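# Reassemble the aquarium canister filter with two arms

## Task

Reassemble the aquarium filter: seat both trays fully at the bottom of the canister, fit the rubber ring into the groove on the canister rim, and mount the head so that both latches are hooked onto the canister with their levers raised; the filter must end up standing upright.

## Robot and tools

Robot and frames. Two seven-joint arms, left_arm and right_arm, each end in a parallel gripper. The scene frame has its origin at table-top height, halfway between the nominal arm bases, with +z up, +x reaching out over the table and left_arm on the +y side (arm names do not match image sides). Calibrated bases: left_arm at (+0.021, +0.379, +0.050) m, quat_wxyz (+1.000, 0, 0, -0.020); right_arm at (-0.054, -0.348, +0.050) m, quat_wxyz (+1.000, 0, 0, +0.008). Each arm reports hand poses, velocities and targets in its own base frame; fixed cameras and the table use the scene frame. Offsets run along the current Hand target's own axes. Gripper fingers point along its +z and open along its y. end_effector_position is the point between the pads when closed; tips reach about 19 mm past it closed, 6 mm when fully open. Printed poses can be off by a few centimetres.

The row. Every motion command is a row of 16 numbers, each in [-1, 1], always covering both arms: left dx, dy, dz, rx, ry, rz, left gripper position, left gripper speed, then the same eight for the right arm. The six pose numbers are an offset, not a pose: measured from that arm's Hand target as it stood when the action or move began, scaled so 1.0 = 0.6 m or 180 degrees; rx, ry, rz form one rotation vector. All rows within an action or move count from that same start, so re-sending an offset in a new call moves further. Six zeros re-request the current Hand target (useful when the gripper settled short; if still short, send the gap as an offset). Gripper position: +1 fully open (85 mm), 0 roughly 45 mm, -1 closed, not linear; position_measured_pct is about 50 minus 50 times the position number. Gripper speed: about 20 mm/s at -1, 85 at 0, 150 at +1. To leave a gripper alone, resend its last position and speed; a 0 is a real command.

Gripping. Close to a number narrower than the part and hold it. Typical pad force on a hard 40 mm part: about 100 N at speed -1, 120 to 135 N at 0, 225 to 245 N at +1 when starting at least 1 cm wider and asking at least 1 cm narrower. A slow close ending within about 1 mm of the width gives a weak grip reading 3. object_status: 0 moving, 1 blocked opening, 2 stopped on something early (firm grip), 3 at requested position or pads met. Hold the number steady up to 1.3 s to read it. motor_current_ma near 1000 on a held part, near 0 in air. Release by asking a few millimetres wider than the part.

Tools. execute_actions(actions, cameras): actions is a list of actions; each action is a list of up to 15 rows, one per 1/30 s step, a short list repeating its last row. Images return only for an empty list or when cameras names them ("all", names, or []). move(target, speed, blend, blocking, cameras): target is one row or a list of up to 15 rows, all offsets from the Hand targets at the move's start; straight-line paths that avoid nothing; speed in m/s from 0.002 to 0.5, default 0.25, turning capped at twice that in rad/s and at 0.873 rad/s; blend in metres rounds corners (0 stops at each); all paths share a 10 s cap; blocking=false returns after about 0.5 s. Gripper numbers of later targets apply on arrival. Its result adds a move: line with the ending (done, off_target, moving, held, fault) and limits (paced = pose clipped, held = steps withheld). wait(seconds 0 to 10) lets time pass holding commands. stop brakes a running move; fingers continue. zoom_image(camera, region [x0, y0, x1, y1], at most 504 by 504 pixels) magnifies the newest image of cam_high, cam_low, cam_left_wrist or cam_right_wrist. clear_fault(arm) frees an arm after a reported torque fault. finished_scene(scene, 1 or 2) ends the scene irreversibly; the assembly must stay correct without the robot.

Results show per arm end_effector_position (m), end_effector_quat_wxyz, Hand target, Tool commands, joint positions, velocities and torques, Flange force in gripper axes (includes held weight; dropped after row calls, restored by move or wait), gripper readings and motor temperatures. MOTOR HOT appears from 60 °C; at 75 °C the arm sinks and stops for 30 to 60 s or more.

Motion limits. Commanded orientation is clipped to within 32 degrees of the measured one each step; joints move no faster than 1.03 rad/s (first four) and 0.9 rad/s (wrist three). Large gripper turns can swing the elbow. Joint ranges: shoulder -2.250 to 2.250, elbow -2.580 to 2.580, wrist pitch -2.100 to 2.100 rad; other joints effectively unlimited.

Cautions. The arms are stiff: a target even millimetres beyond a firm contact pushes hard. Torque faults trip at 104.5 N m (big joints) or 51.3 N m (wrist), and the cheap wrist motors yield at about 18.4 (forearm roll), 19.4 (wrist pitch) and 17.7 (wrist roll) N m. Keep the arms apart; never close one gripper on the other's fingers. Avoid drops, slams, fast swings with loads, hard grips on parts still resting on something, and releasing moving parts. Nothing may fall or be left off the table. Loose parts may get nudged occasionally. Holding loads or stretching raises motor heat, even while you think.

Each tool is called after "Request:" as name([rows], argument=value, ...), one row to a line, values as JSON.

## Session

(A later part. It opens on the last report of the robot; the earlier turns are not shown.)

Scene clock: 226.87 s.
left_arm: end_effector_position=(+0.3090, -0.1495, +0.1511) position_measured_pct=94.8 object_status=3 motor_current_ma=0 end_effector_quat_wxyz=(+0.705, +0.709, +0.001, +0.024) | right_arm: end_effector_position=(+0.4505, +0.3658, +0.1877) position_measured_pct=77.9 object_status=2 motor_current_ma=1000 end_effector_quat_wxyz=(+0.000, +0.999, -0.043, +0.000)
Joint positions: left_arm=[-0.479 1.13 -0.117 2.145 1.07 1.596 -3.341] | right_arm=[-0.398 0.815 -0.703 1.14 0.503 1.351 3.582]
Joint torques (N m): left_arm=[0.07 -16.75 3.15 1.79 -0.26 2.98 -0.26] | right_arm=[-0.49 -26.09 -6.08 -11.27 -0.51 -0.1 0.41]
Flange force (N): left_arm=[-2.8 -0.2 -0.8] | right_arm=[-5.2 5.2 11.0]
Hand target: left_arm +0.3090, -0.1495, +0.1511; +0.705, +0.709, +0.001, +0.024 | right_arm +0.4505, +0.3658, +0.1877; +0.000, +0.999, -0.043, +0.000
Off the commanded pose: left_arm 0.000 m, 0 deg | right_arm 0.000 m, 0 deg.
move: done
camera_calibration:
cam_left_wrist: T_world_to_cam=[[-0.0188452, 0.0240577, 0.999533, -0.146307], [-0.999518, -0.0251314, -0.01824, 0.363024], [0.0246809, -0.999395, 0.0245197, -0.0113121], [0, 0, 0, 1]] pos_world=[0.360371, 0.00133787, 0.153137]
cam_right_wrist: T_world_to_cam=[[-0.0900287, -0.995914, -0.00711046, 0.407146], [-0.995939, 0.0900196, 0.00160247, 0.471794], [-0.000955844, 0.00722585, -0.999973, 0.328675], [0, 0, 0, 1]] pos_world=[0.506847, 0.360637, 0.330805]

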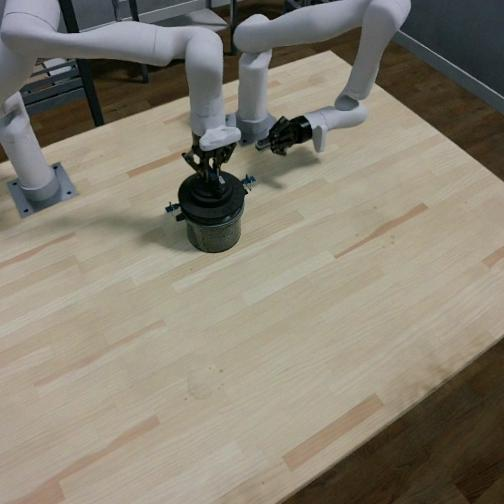

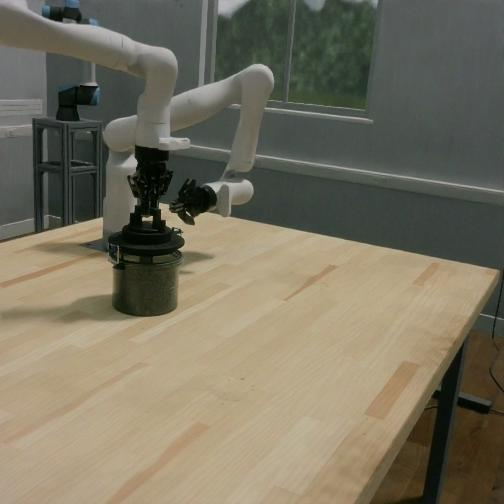

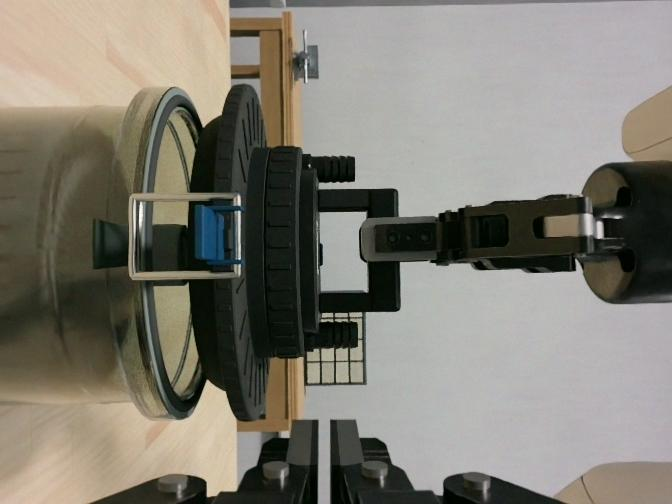

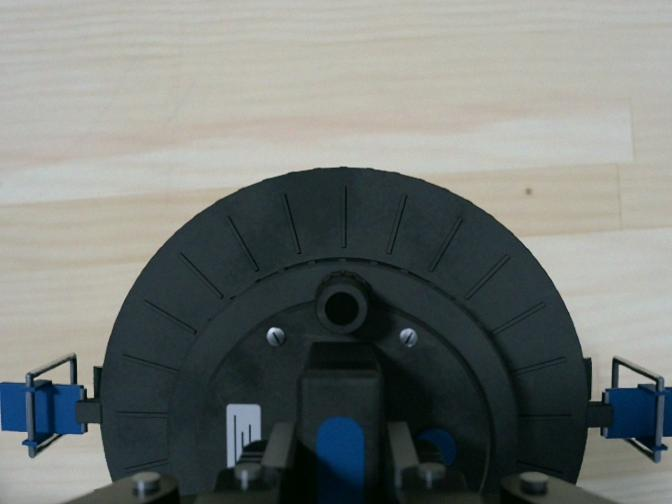

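Request:
move(target=[0,0,0,0,0,0,-0.9,-1, 0.0012,-0.0017,0.02,0,0,0,-0.8,-1], speed=0.04, cameras=["all"])

Request:
zoom_image(camera="cam_low", region=[80, 190, 220, 330])

Request:
zoom_image(camera="cam_high", region=[150, 140, 270, 260])

Scene clock: 228.23 s.
left_arm: end_effector_position=(+0.3090, -0.1495, +0.1511) position_measured_pct=94.8 object_status=3 motor_current_ma=0 end_effector_quat_wxyz=(+0.705, +0.709, +0.001, +0.024) | right_arm: end_effector_position=(+0.4514, +0.3667, +0.1758) position_measured_pct=77.9 object_status=2 motor_current_ma=1000 end_effector_quat_wxyz=(+0.000, +0.999, -0.043, +0.000)
Joint positions: left_arm=[-0.479 1.13 -0.117 2.145 1.07 1.596 -3.341] | right_arm=[-0.398 0.828 -0.699 1.155 0.511 1.326 3.575]
Joint torques (N m): left_arm=[0 -16.74 3.15 1.83 -0.25 2.98 -0.25] | right_arm=[-0.43 -26.16 -6.15 -11.12 -0.57 -0.08 0.31]
Flange force (N): left_arm=[-2.7 -0.3 -0.8] | right_arm=[-5.0 5.0 10.7]
Hand target: left_arm +0.3090, -0.1495, +0.1511; +0.705, +0.709, +0.001, +0.024 | right_arm +0.4514, +0.3667, +0.1757; +0.000, +0.999, -0.043, +0.000
Off the commanded pose: left_arm 0.000 m, 0 deg | right_arm 0.000 m, 0 deg.
move: done
camera_calibration:
cam_left_wrist: T_world_to_cam=[[-0.0188452, 0.0240577, 0.999533, -0.146307], [-0.999518, -0.0251314, -0.01824, 0.363024], [0.0246809, -0.999395, 0.0245197, -0.0113121], [0, 0, 0, 1]] pos_world=[0.360371, 0.00133787, 0.153137]
cam_right_wrist: T_world_to_cam=[[-0.0900276, -0.995914, -0.00711048, 0.408138], [-0.995939, 0.0900184, 0.00160246, 0.47262], [-0.000955838, 0.00722586, -0.999973, 0.316769], [0, 0, 0, 1]] pos_world=[0.507747, 0.361637, 0.318905]

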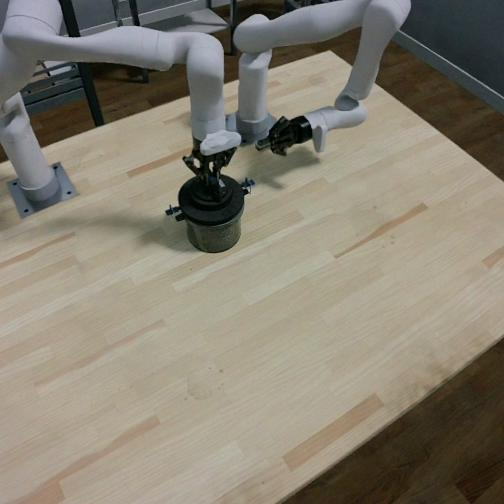

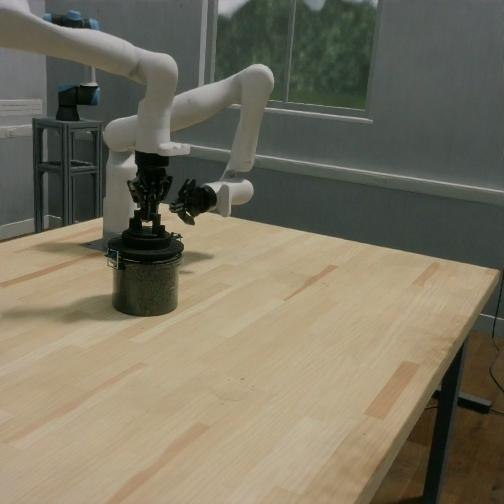

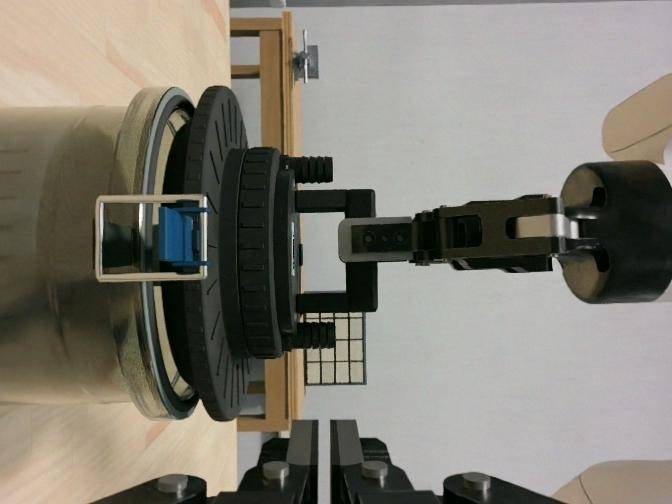

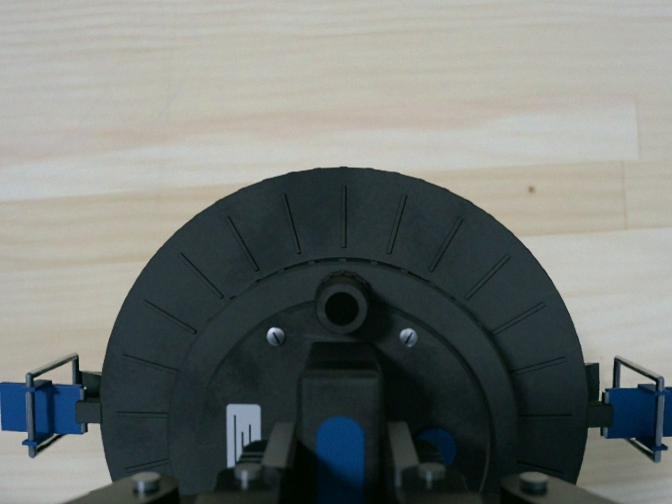

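Scaled by 3.600.

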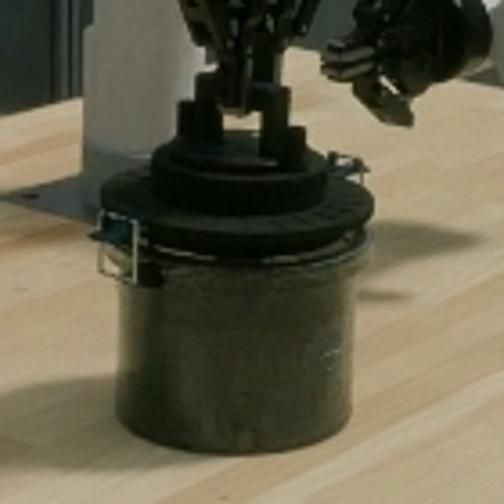

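Scaled by 4.200.

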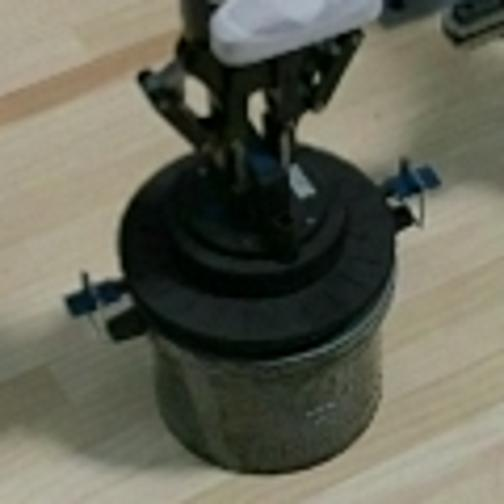

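Request:
move(target=[0,0,0,0,0,0,-0.9,-1, 0.0005,-0.0027,0,0,0,0,-0.8,-1], speed=0.04, cameras=["all"])

Request:
zoom_image(camera="cam_low", region=[80, 190, 220, 330])

Request:
zoom_image(camera="cam_high", region=[150, 140, 270, 260])

Scene clock: 229.53 s.
left_arm: end_effector_position=(+0.3090, -0.1495, +0.1511) position_measured_pct=94.8 object_status=3 motor_current_ma=0 end_effector_quat_wxyz=(+0.705, +0.709, +0.001, +0.024) | right_arm: end_effector_position=(+0.4518, +0.3683, +0.1757) position_measured_pct=77.9 object_status=2 motor_current_ma=1000 end_effector_quat_wxyz=(+0.000, +0.999, -0.043, +0.000)
Joint positions: left_arm=[-0.479 1.13 -0.117 2.145 1.07 1.596 -3.341] | right_arm=[-0.402 0.831 -0.698 1.148 0.512 1.329 3.575]
Joint torques (N m): left_arm=[-0.01 -16.73 3.16 1.83 -0.21 3.03 -0.24] | right_arm=[-0.11 -25.99 -6.19 -10.71 -0.5 -0.06 0.39]
Flange force (N): left_arm=[-2.8 -0.3 -0.8] | right_arm=[-4.2 3.3 9.8]
Hand target: left_arm +0.3090, -0.1495, +0.1511; +0.705, +0.709, +0.001, +0.024 | right_arm +0.4518, +0.3683, +0.1757; +0.000, +0.999, -0.043, +0.000
Off the commanded pose: left_arm 0.000 m, 0 deg | right_arm 0.000 m, 0 deg.
move: done
camera_calibration:
cam_left_wrist: T_world_to_cam=[[-0.0188452, 0.0240577, 0.999533, -0.146307], [-0.999518, -0.0251314, -0.01824, 0.363024], [0.0246809, -0.999395, 0.0245197, -0.0113121], [0, 0, 0, 1]] pos_world=[0.360371, 0.00133787, 0.153137]
cam_right_wrist: T_world_to_cam=[[-0.0900287, -0.995914, -0.00711046, 0.409767], [-0.995939, 0.0900196, 0.00160247, 0.472874], [-0.000955844, 0.00722585, -0.999973, 0.316657], [0, 0, 0, 1]] pos_world=[0.508147, 0.363237, 0.318805]

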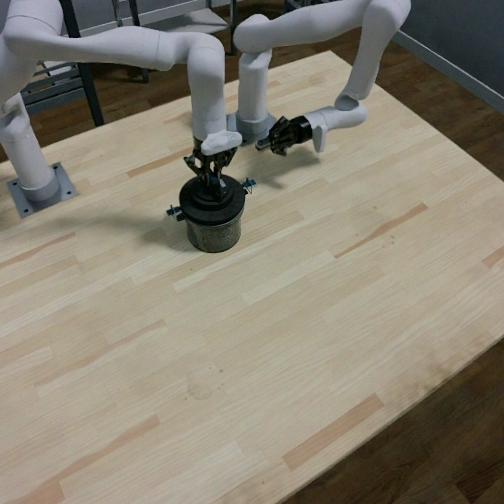

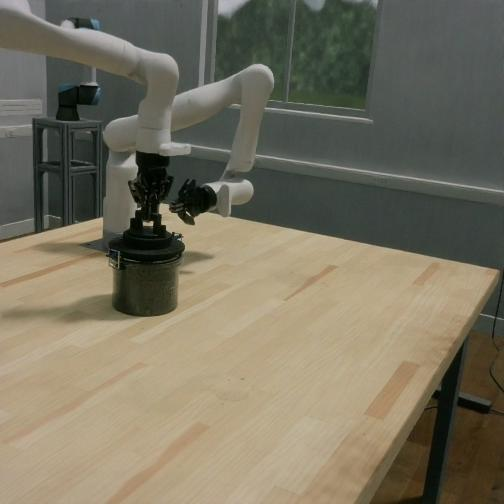

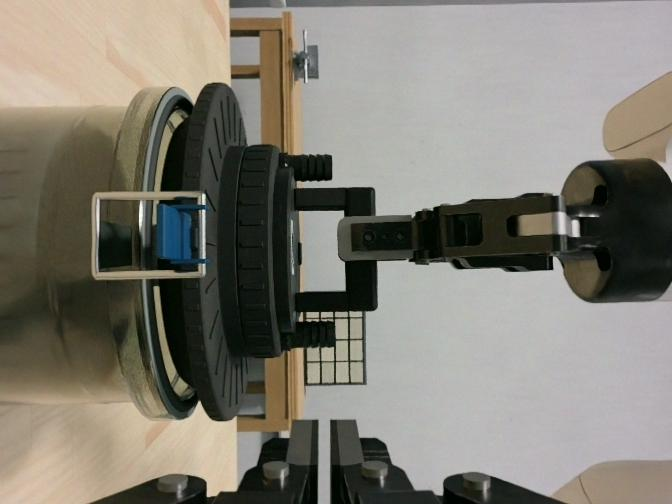

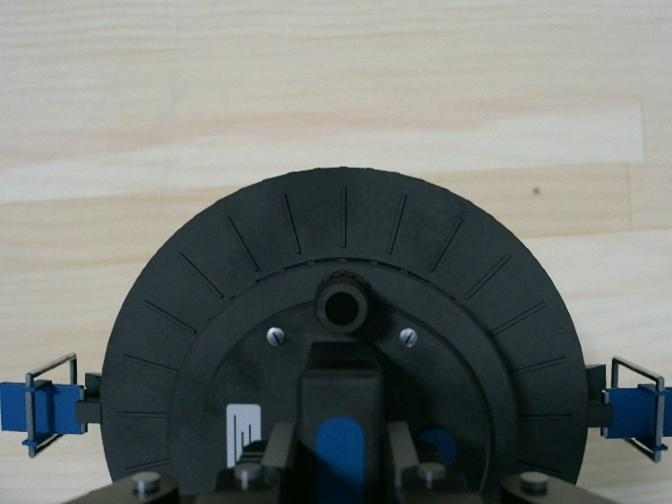

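Scaled by 3.600.

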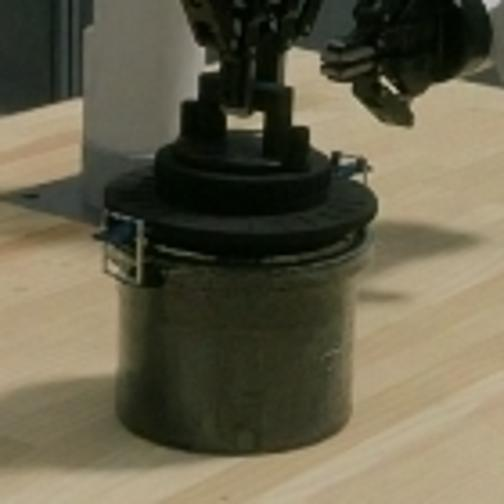

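Scaled by 4.200.

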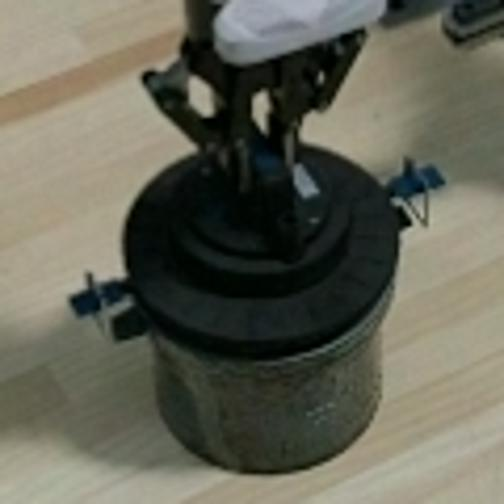

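Request:
move(target=[0,0,0,0,0,0,-0.9,-1, 0.0008,-0.001,0.0117,0,0,0,-0.8,-1], speed=0.03, cameras=["cam_left_wrist","cam_right_wrist","cam_low"])

Request:
zoom_image(camera="cam_low", region=[80, 190, 220, 330])

Scene clock: 230.97 s.
left_arm: end_effector_position=(+0.3090, -0.1495, +0.1511) position_measured_pct=94.8 object_status=3 motor_current_ma=0 end_effector_quat_wxyz=(+0.705, +0.709, +0.001, +0.024) | right_arm: end_effector_position=(+0.4523, +0.3689, +0.1687) position_measured_pct=77.9 object_status=2 motor_current_ma=1000 end_effector_quat_wxyz=(+0.000, +0.999, -0.043, +0.000)
Joint positions: left_arm=[-0.479 1.13 -0.117 2.145 1.07 1.596 -3.341] | right_arm=[-0.402 0.839 -0.696 1.156 0.516 1.315 3.572]
Joint torques (N m): left_arm=[0.01 -16.79 3.11 1.81 -0.25 3.03 -0.26] | right_arm=[-0.41 -26.14 -6.36 -10.77 -0.47 -0.2 0.4]
Flange force (N): left_arm=[-2.8 -0.4 -0.6] | right_arm=[-4.2 4.1 9.8]
Hand target: left_arm +0.3090, -0.1495, +0.1511; +0.705, +0.709, +0.001, +0.024 | right_arm +0.4523, +0.3689, +0.1687; +0.000, +0.999, -0.043, +0.000
Off the commanded pose: left_arm 0.000 m, 0 deg | right_arm 0.000 m, 0 deg.
move: done
camera_calibration:
cam_left_wrist: T_world_to_cam=[[-0.0188452, 0.0240577, 0.999533, -0.146307], [-0.999518, -0.0251314, -0.01824, 0.363024], [0.0246809, -0.999395, 0.0245197, -0.0113121], [0, 0, 0, 1]] pos_world=[0.360371, 0.00133787, 0.153137]
cam_right_wrist: T_world_to_cam=[[-0.0900287, -0.995914, -0.00711046, 0.410261], [-0.995939, 0.0900196, 0.00160247, 0.473338], [-0.000955844, 0.00722585, -0.999973, 0.309754], [0, 0, 0, 1]] pos_world=[0.508647, 0.363737, 0.311905]
Images, in order (width x height): cam_low 504x504, cam_left_wrist 672x504, cam_right_wrist 672x504.

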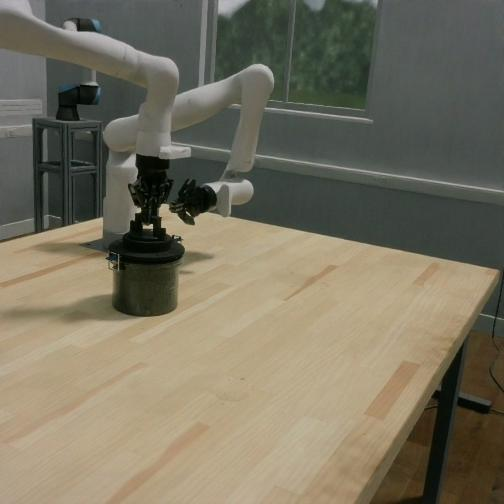

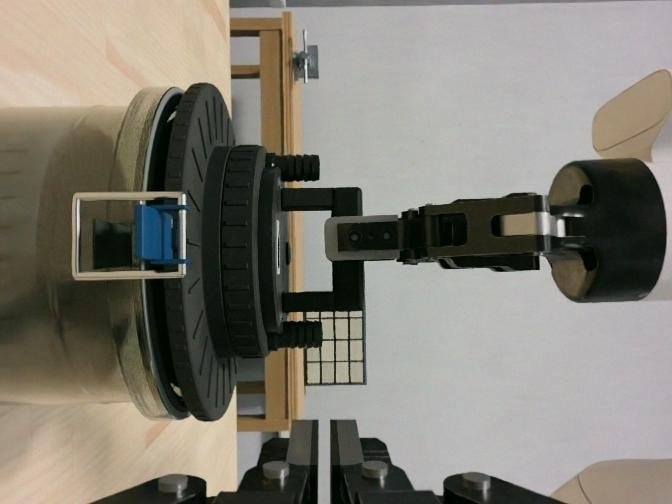

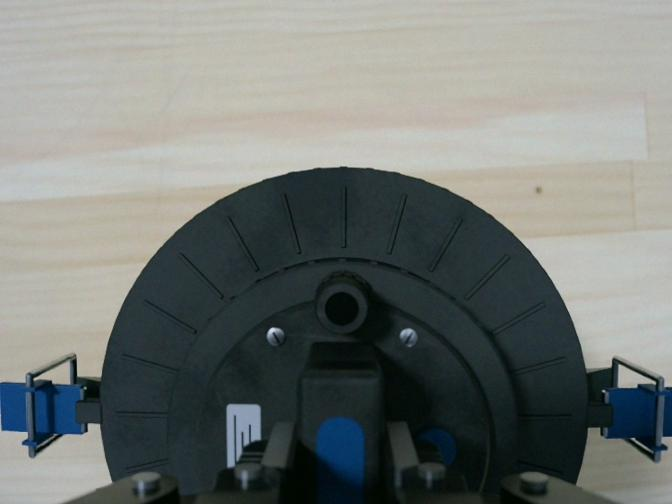

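Scaled by 3.600.

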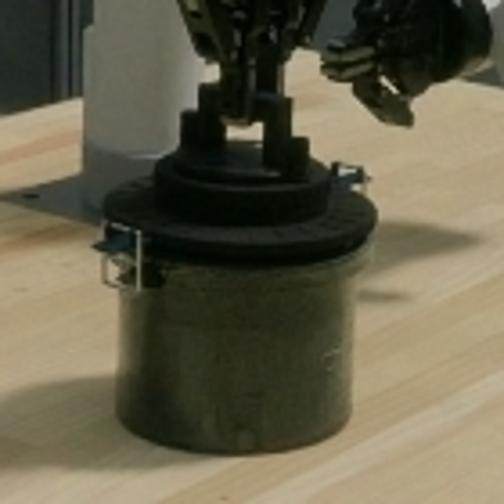

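Request:
move(target=[0,0,0,0,0,0,-0.9,-1, 0.0004,-0.0006,0.0067,0,0,0,-0.8,-1], speed=0.03, cameras=["cam_left_wrist","cam_right_wrist"])

Request:
move(target=[0,0,0,0,0,0,-0.9,-1, 0.0003,-0.0005,0.0042,0,0,0,-0.8,-1], speed=0.03, cameras=["cam_left_wrist","cam_right_wrist","cam_low"])

Scene clock: 232.07 s.
left_arm: end_effector_position=(+0.3090, -0.1495, +0.1511) position_measured_pct=94.8 object_status=3 motor_current_ma=0 end_effector_quat_wxyz=(+0.705, +0.709, +0.001, +0.024) | right_arm: end_effector_position=(+0.4526, +0.3692, +0.1647) position_measured_pct=77.9 object_status=2 motor_current_ma=1000 end_effector_quat_wxyz=(+0.000, +0.999, -0.043, +0.000)
Joint positions: left_arm=[-0.479 1.13 -0.117 2.145 1.07 1.596 -3.341] | right_arm=[-0.403 0.844 -0.694 1.16 0.519 1.306 3.57]
Joint torques (N m): left_arm=[0 -16.74 3.17 1.9 -0.24 3.01 -0.3] | right_arm=[-0.55 -26.08 -6.4 -11.45 -0.5 -0.67 0.37]
Flange force (N): left_arm=[-2.4 -0.3 -0.9] | right_arm=[-6.0 6.2 9.7]
Hand target: left_arm +0.3090, -0.1495, +0.1511; +0.705, +0.709, +0.001, +0.024 | right_arm +0.4526, +0.3692, +0.1647; +0.000, +0.999, -0.043, +0.000
Off the commanded pose: left_arm 0.000 m, 0 deg | right_arm 0.000 m, 0 deg.
move: done
camera_calibration:
cam_left_wrist: T_world_to_cam=[[-0.0188452, 0.0240577, 0.999533, -0.146307], [-0.999518, -0.0251314, -0.01824, 0.363024], [0.0246809, -0.999395, 0.0245197, -0.0113121], [0, 0, 0, 1]] pos_world=[0.360371, 0.00133787, 0.153137]
cam_right_wrist: T_world_to_cam=[[-0.0900276, -0.995914, -0.00711048, 0.410657], [-0.995939, 0.0900184, 0.00160246, 0.473608], [-0.000955838, 0.00722586, -0.999973, 0.305652], [0, 0, 0, 1]] pos_world=[0.508947, 0.364137, 0.307805]
Images, in order (width x height): cam_left_wrist 672x504, cam_right_wrist 672x504.

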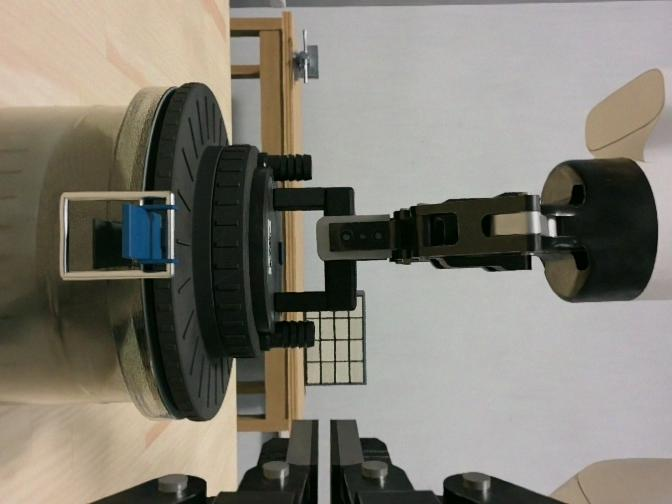

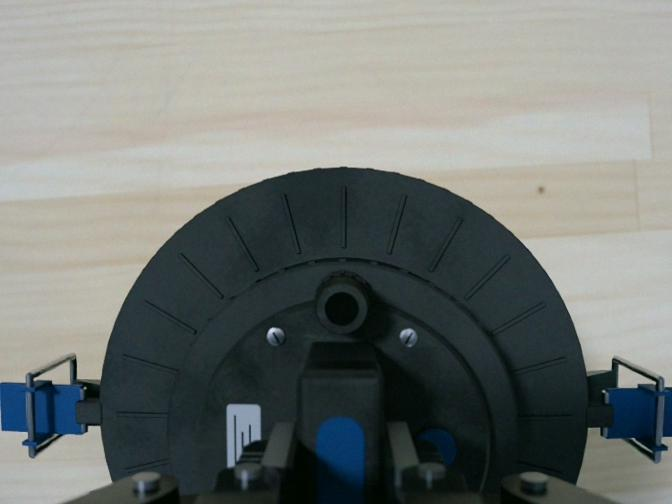

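Scene clock: 232.77 s.
left_arm: end_effector_position=(+0.3090, -0.1495, +0.1511) position_measured_pct=94.8 object_status=3 motor_current_ma=0 end_effector_quat_wxyz=(+0.705, +0.709, +0.001, +0.024) | right_arm: end_effector_position=(+0.4528, +0.3695, +0.1622) position_measured_pct=77.9 object_status=2 motor_current_ma=1000 end_effector_quat_wxyz=(+0.000, +0.999, -0.043, +0.000)
Joint positions: left_arm=[-0.479 1.13 -0.117 2.145 1.07 1.596 -3.341] | right_arm=[-0.403 0.847 -0.693 1.163 0.52 1.301 3.568]
Joint torques (N m): left_arm=[0.05 -16.78 3.17 1.81 -0.24 3.01 -0.25] | right_arm=[-0.57 -25.09 -6.07 -10.88 -0.34 -0.64 0.42]
Flange force (N): left_arm=[-2.8 -0.4 -0.8] | right_arm=[-6.0 6.1 7.8]
Hand target: left_arm +0.3090, -0.1495, +0.1511; +0.705, +0.709, +0.001, +0.024 | right_arm +0.4528, +0.3695, +0.1621; +0.000, +0.999, -0.043, +0.000
Off the commanded pose: left_arm 0.000 m, 0 deg | right_arm 0.000 m, 0 deg.
move: done
camera_calibration:
cam_left_wrist: T_world_to_cam=[[-0.0188452, 0.0240577, 0.999533, -0.146307], [-0.999518, -0.0251314, -0.01824, 0.363024], [0.0246809, -0.999395, 0.0245197, -0.0113121], [0, 0, 0, 1]] pos_world=[0.360371, 0.00133787, 0.153137]
cam_right_wrist: T_world_to_cam=[[-0.0899285, -0.995923, -0.00711175, 0.410909], [-0.995948, 0.0899193, 0.00160135, 0.473825], [-0.000955333, 0.00722693, -0.999973, 0.303149], [0, 0, 0, 1]] pos_world=[0.509147, 0.364437, 0.305305]
Images, in order (width x height): cam_low 504x504, cam_left_wrist 672x504, cam_right_wrist 672x504.

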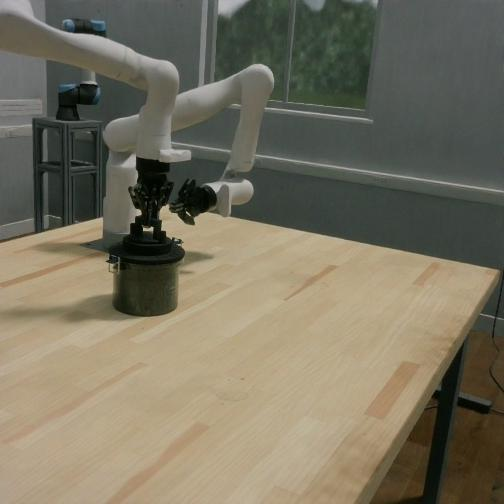

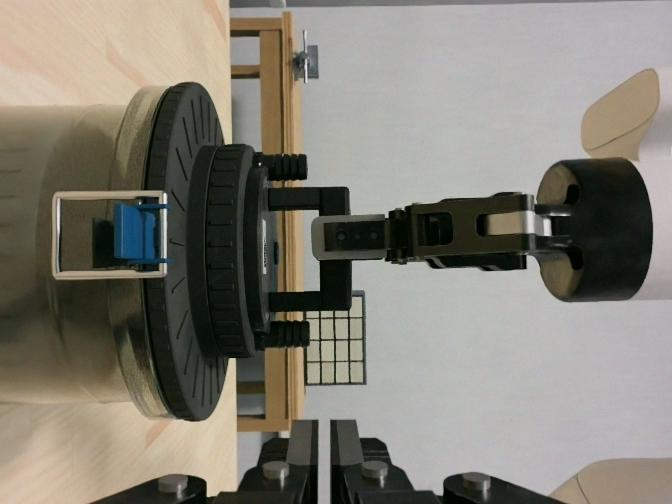

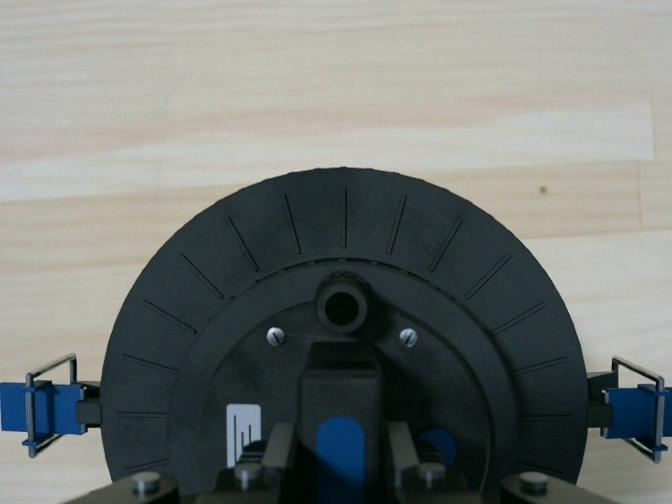

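Continue 1.5 mm steps.

Request:
move(target=[0,0,0,0,0,0,-0.9,-1, 0.0003,-0.0003,0.0027,0,0,0,-0.8,-1], speed=0.02)

Request:
move(target=[0,0,0,0,0,0,-0.9,-1, 0.0003,-0.0003,0.0025,0,0,0,-0.8,-1], speed=0.02, cameras=["cam_left_wrist","cam_low"])

Scene clock: 233.83 s.
left_arm: end_effector_position=(+0.3090, -0.1495, +0.1511) position_measured_pct=94.8 object_status=3 motor_current_ma=0 end_effector_quat_wxyz=(+0.705, +0.709, +0.001, +0.024) | right_arm: end_effector_position=(+0.4530, +0.3697, +0.1606) position_measured_pct=77.9 object_status=2 motor_current_ma=1000 end_effector_quat_wxyz=(+0.000, +0.999, -0.043, +0.000)
Joint positions: left_arm=[-0.479 1.13 -0.117 2.145 1.07 1.596 -3.341] | right_arm=[-0.403 0.849 -0.692 1.164 0.522 1.298 3.568]
Joint torques (N m): left_arm=[-0.06 -16.73 3.08 1.85 -0.27 2.98 -0.26] | right_arm=[-0.52 -22.08 -5.27 -9.73 -0.23 -0.75 0.39]
Flange force (N): left_arm=[-2.5 -0.3 -0.6] | right_arm=[-6.8 6.8 2.4]
Hand target: left_arm +0.3090, -0.1495, +0.1511; +0.705, +0.709, +0.001, +0.024 | right_arm +0.4530, +0.3697, +0.1605; +0.000, +0.999, -0.043, +0.000
Off the commanded pose: left_arm 0.000 m, 0 deg | right_arm 0.000 m, 0 deg.
move: done

Scene clock: 234.53 s.
left_arm: end_effector_position=(+0.3090, -0.1495, +0.1511) position_measured_pct=94.8 object_status=3 motor_current_ma=0 end_effector_quat_wxyz=(+0.705, +0.709, +0.001, +0.024) | right_arm: end_effector_position=(+0.4532, +0.3698, +0.1591) position_measured_pct=77.9 object_status=2 motor_current_ma=1000 end_effector_quat_wxyz=(+0.000, +0.999, -0.043, +0.000)
Joint positions: left_arm=[-0.479 1.13 -0.117 2.145 1.07 1.596 -3.341] | right_arm=[-0.403 0.851 -0.692 1.165 0.523 1.295 3.567]
Joint torques (N m): left_arm=[-0.01 -16.63 3.11 1.93 -0.22 2.99 -0.28] | right_arm=[-1.52 -15.23 -4.09 -7.23 -0.18 -1.35 0.36]
Flange force (N): left_arm=[-2.3 -0.1 -0.9] | right_arm=[-7.8 10.3 -10.0]
Hand target: left_arm +0.3090, -0.1495, +0.1511; +0.705, +0.709, +0.001, +0.024 | right_arm +0.4532, +0.3698, +0.1590; +0.000, +0.999, -0.043, +0.000
Off the commanded pose: left_arm 0.000 m, 0 deg | right_arm 0.000 m, 0 deg.
move: done
camera_calibration:
cam_left_wrist: T_world_to_cam=[[-0.0188452, 0.0240577, 0.999533, -0.146307], [-0.999518, -0.0251314, -0.01824, 0.363024], [0.0246809, -0.999395, 0.0245197, -0.0113121], [0, 0, 0, 1]] pos_world=[0.360371, 0.00133787, 0.153137]
Images, in order (width x height): cam_low 504x504, cam_left_wrist 672x504.

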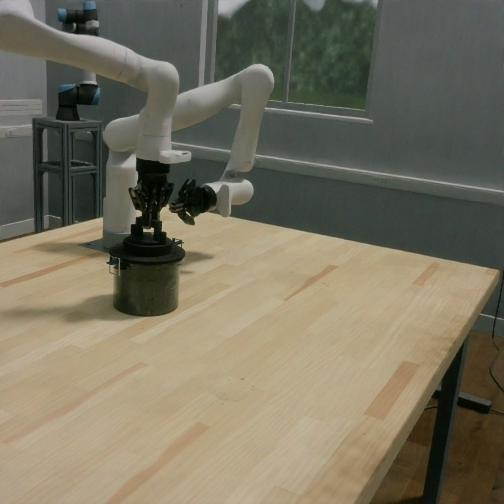

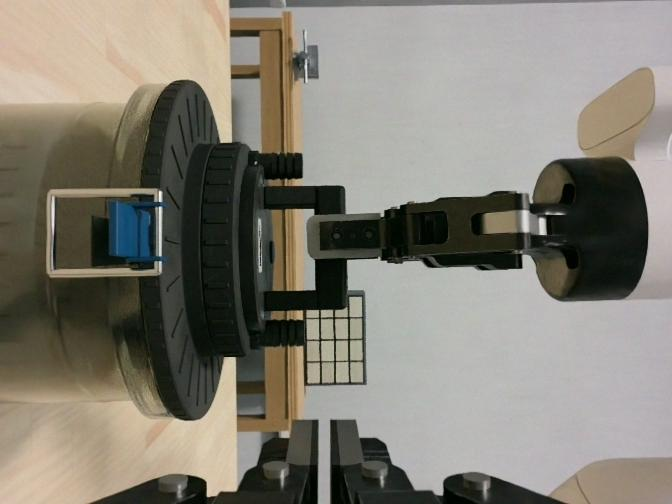

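Request:
move(target=[0,0,0,0,0,0,-0.9,-1, 0,0,0.0015,0,0,0,-0.8,-1], speed=0.02, cameras=["cam_left_wrist","cam_right_wrist","cam_low","cam_high"])

Request:
zoom_image(camera="cam_left_wrist", region=[20, 60, 340, 440])

Request:
zoom_image(camera="cam_low", region=[90, 210, 210, 330])

Scene clock: 235.73 s.
left_arm: end_effector_position=(+0.3090, -0.1495, +0.1511) position_measured_pct=94.8 object_status=3 motor_current_ma=0 end_effector_quat_wxyz=(+0.705, +0.709, +0.001, +0.024) | right_arm: end_effector_position=(+0.4532, +0.3699, +0.1582) position_measured_pct=77.9 object_status=2 motor_current_ma=1000 end_effector_quat_wxyz=(+0.000, +0.999, -0.043, +0.000)
Joint positions: left_arm=[-0.479 1.13 -0.117 2.145 1.07 1.596 -3.341] | right_arm=[-0.403 0.852 -0.691 1.167 0.523 1.293 3.566]
Joint torques (N m): left_arm=[-0.02 -16.7 3.12 1.83 -0.27 2.97 -0.27] | right_arm=[-2.21 -5.89 -2.34 -3.59 -0.17 -2.03 0.31]
Flange force (N): left_arm=[-2.5 -0.1 -0.7] | right_arm=[-8.8 13.1 -26.9]
Hand target: left_arm +0.3090, -0.1495, +0.1511; +0.705, +0.709, +0.001, +0.024 | right_arm +0.4532, +0.3698, +0.1581; +0.000, +0.999, -0.043, +0.000
Off the commanded pose: left_arm 0.000 m, 0 deg | right_arm 0.000 m, 0 deg.
move: done
camera_calibration:
cam_left_wrist: T_world_to_cam=[[-0.0188452, 0.0240577, 0.999533, -0.146307], [-0.999518, -0.0251314, -0.01824, 0.363024], [0.0246809, -0.999395, 0.0245197, -0.0113121], [0, 0, 0, 1]] pos_world=[0.360371, 0.00133787, 0.153137]
cam_right_wrist: T_world_to_cam=[[-0.0900293, -0.995913, -0.00721905, 0.411296], [-0.995939, 0.0900207, 0.00151189, 0.474189], [-0.000855842, 0.00732584, -0.999973, 0.299061], [0, 0, 0, 1]] pos_world=[0.509547, 0.364737, 0.301305]

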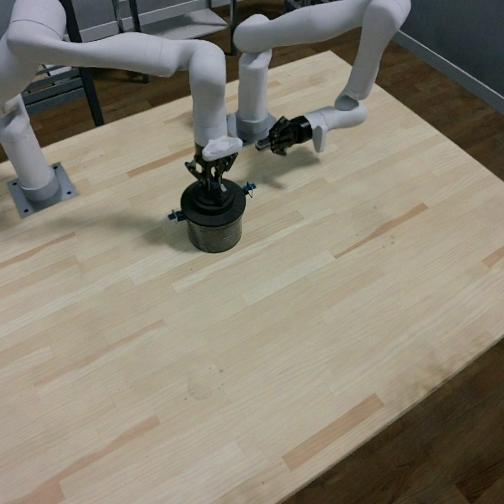

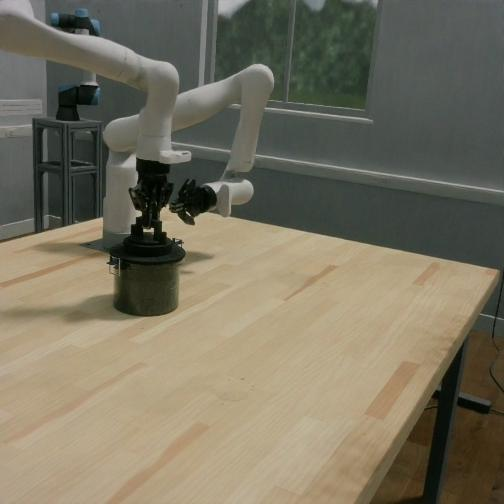

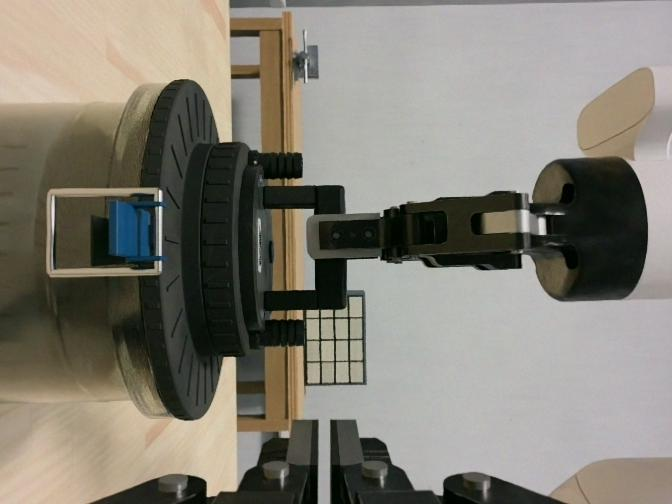

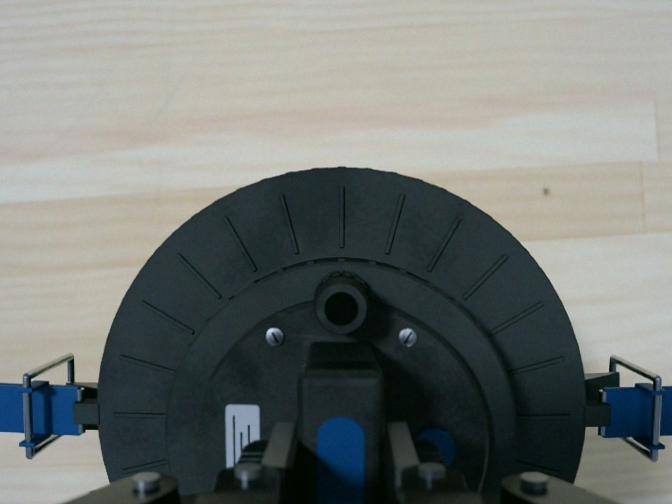

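Scaled by 1.326.

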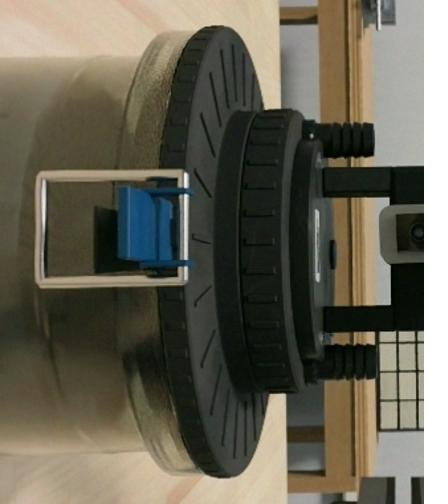

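Scaled by 4.200.

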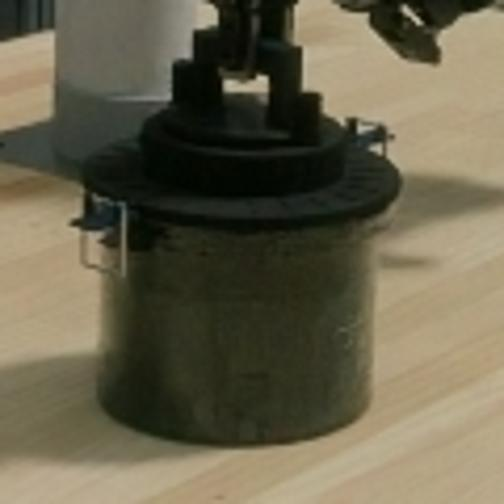

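Request:
move(target=[0.0945,-0.1398,0.03,0,0,-0.0104,-0.95,-1, 0,0,0,0,0,0,-0.8,-1], speed=0.12, cameras=["all"])

Scene clock: 239.27 s.
left_arm: end_effector_position=(+0.3691, -0.1648, +0.0691) position_measured_pct=97.8 object_status=3 motor_current_ma=0 end_effector_quat_wxyz=(+0.705, +0.709, +0.013, +0.013) | right_arm: end_effector_position=(+0.4532, +0.3698, +0.1581) position_measured_pct=77.9 object_status=2 motor_current_ma=1000 end_effector_quat_wxyz=(+0.000, +0.999, -0.043, +0.000)
Joint positions: left_arm=[-0.408 1.331 -0.056 1.882 1.183 1.588 -3.229] | right_arm=[-0.403 0.852 -0.691 1.167 0.523 1.293 3.566]
Joint torques (N m): left_arm=[-0.07 -18.6 3.55 0.96 -0.02 3.11 -0.33] | right_arm=[-2.29 -5.39 -2.29 -3.37 -0.21 -2.07 0.34]
Flange force (N): left_arm=[-2.1 0.7 -0.4] | right_arm=[-8.8 13.2 -27.8]
Hand target: left_arm +0.3691, -0.1648, +0.0691; +0.705, +0.709, +0.013, +0.013 | right_arm +0.4532, +0.3698, +0.1581; +0.000, +0.999, -0.043, +0.000
Off the commanded pose: left_arm 0.000 m, 0 deg | right_arm 0.000 m, 0 deg.
move: done
camera_calibration:
cam_left_wrist: T_world_to_cam=[[0.013827, 0.0251285, 0.999589, -0.0746534], [-0.999573, -0.0253727, 0.0144646, 0.418844], [0.0257257, -0.999362, 0.024767, -0.0264818], [0, 0, 0, 1]] pos_world=[0.420378, -0.0139618, 0.0692201]
cam_right_wrist: T_world_to_cam=[[-0.0900287, -0.995914, -0.00711046, 0.411262], [-0.995939, 0.0900196, 0.00160247, 0.474161], [-0.000955844, 0.00722585, -0.999973, 0.299048], [0, 0, 0, 1]] pos_world=[0.509547, 0.364737, 0.301205]

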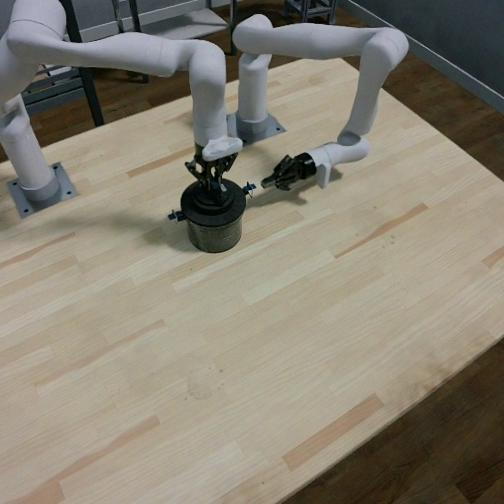

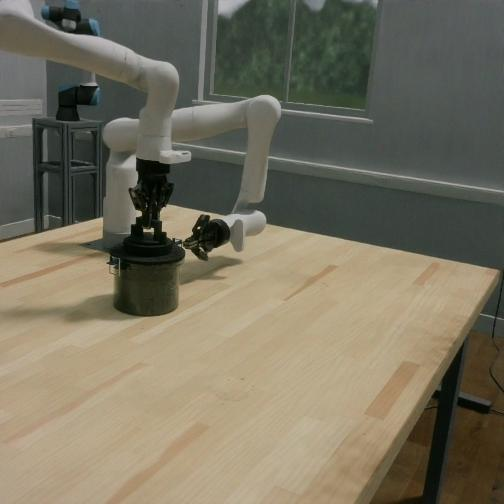

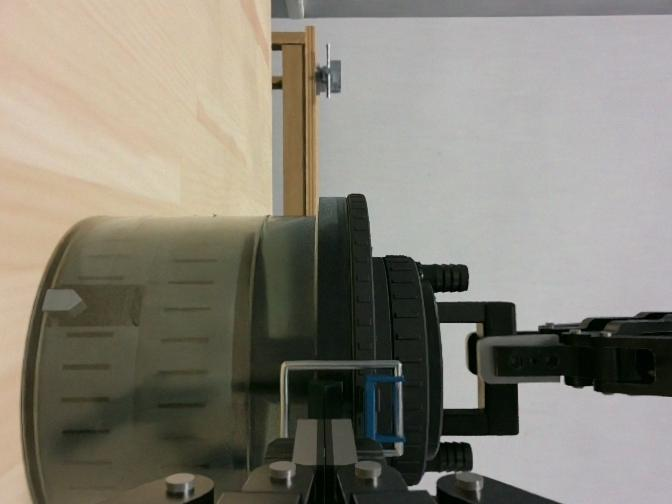

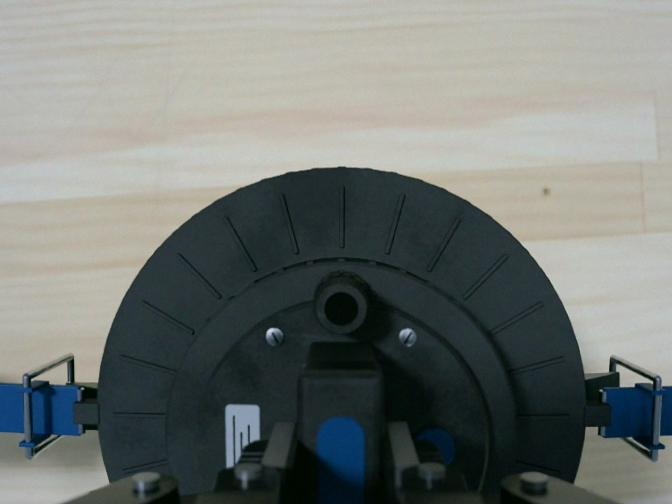

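Request:
move(target=[0.0037,0.0003,0.0588,0,0,0,-0.95,-1, 0,0,0,0,0,0,-0.8,-1], speed=0.05, cameras=["all"])

Request:
zoom_image(camera="cam_left_wrist", region=[200, 280, 480, 504])

Request:
zoom_image(camera="cam_high", region=[160, 150, 300, 260])

Request:
zoom_image(camera="cam_low", region=[90, 200, 250, 330])

Scene clock: 241.43 s.
left_arm: end_effector_position=(+0.3726, -0.1999, +0.0690) position_measured_pct=97.8 object_status=3 motor_current_ma=0 end_effector_quat_wxyz=(+0.705, +0.709, +0.013, +0.013) | right_arm: end_effector_position=(+0.4532, +0.3698, +0.1581) position_measured_pct=77.9 object_status=2 motor_current_ma=1000 end_effector_quat_wxyz=(+0.000, +0.999, -0.043, +0.000)
Joint positions: left_arm=[-0.351 1.333 -0.016 1.91 1.253 1.548 -3.243] | right_arm=[-0.403 0.852 -0.691 1.167 0.523 1.293 3.566]
Joint torques (N m): left_arm=[0.51 -19.16 4.83 1.42 -0.16 3.42 -0.21] | right_arm=[-2.32 -5.14 -2.23 -3.41 -0.19 -2.14 0.33]
Flange force (N): left_arm=[-2.2 -1.8 -2.2] | right_arm=[-9.2 13.7 -28.2]
Hand target: left_arm +0.3726, -0.2000, +0.0690; +0.705, +0.709, +0.013, +0.013 | right_arm +0.4532, +0.3698, +0.1581; +0.000, +0.999, -0.043, +0.000
Off the commanded pose: left_arm 0.000 m, 0 deg | right_arm 0.000 m, 0 deg.
move: done
camera_calibration:
cam_left_wrist: T_world_to_cam=[[0.0138249, 0.0252284, 0.999586, -0.0738136], [-0.999573, -0.0253712, 0.0144651, 0.421452], [0.0257257, -0.99936, 0.0248669, -0.0616562], [0, 0, 0, 1]] pos_world=[0.423878, -0.0490618, 0.0692199]
cam_right_wrist: T_world_to_cam=[[-0.0900287, -0.995914, -0.00711046, 0.411262], [-0.995939, 0.0900196, 0.00160247, 0.474161], [-0.000955844, 0.00722585, -0.999973, 0.299048], [0, 0, 0, 1]] pos_world=[0.509547, 0.364737, 0.301205]

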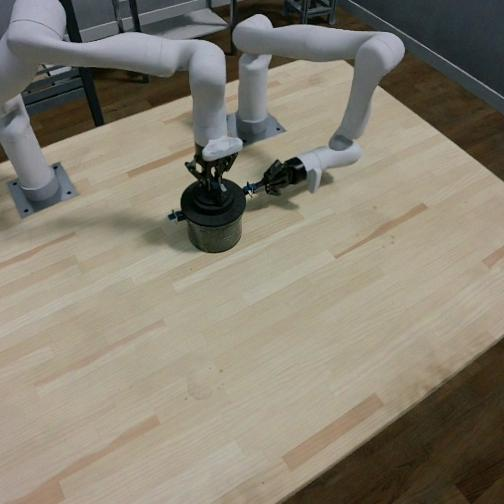

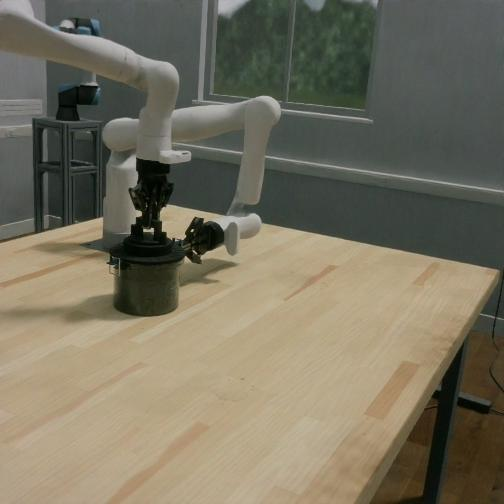

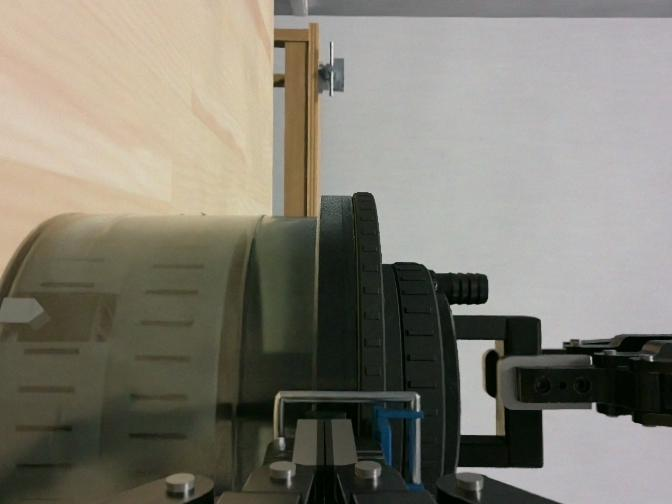

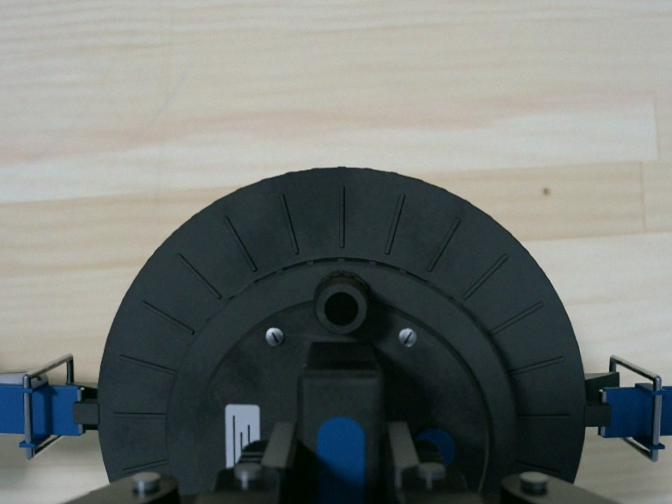

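Scaled by 1.800.

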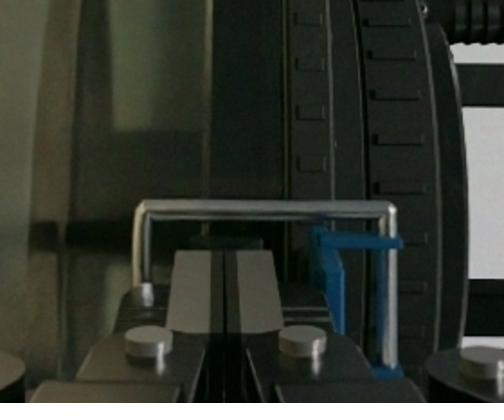

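Scaled by 3.600.

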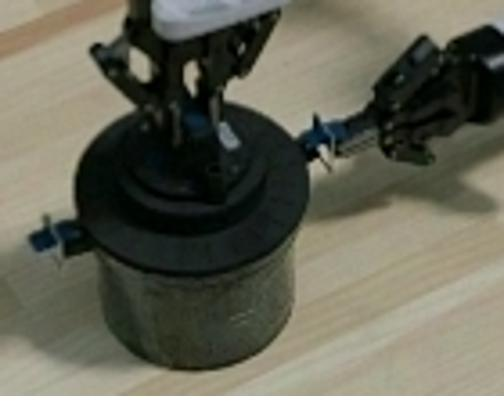

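Scaled by 3.150.

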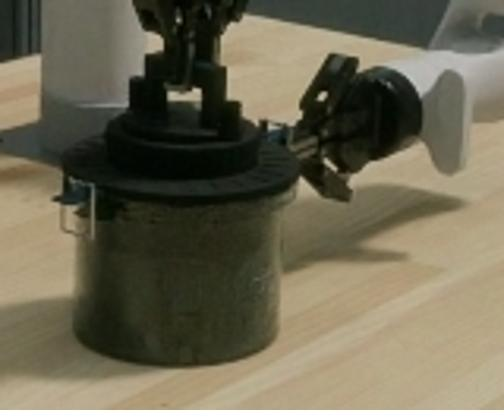

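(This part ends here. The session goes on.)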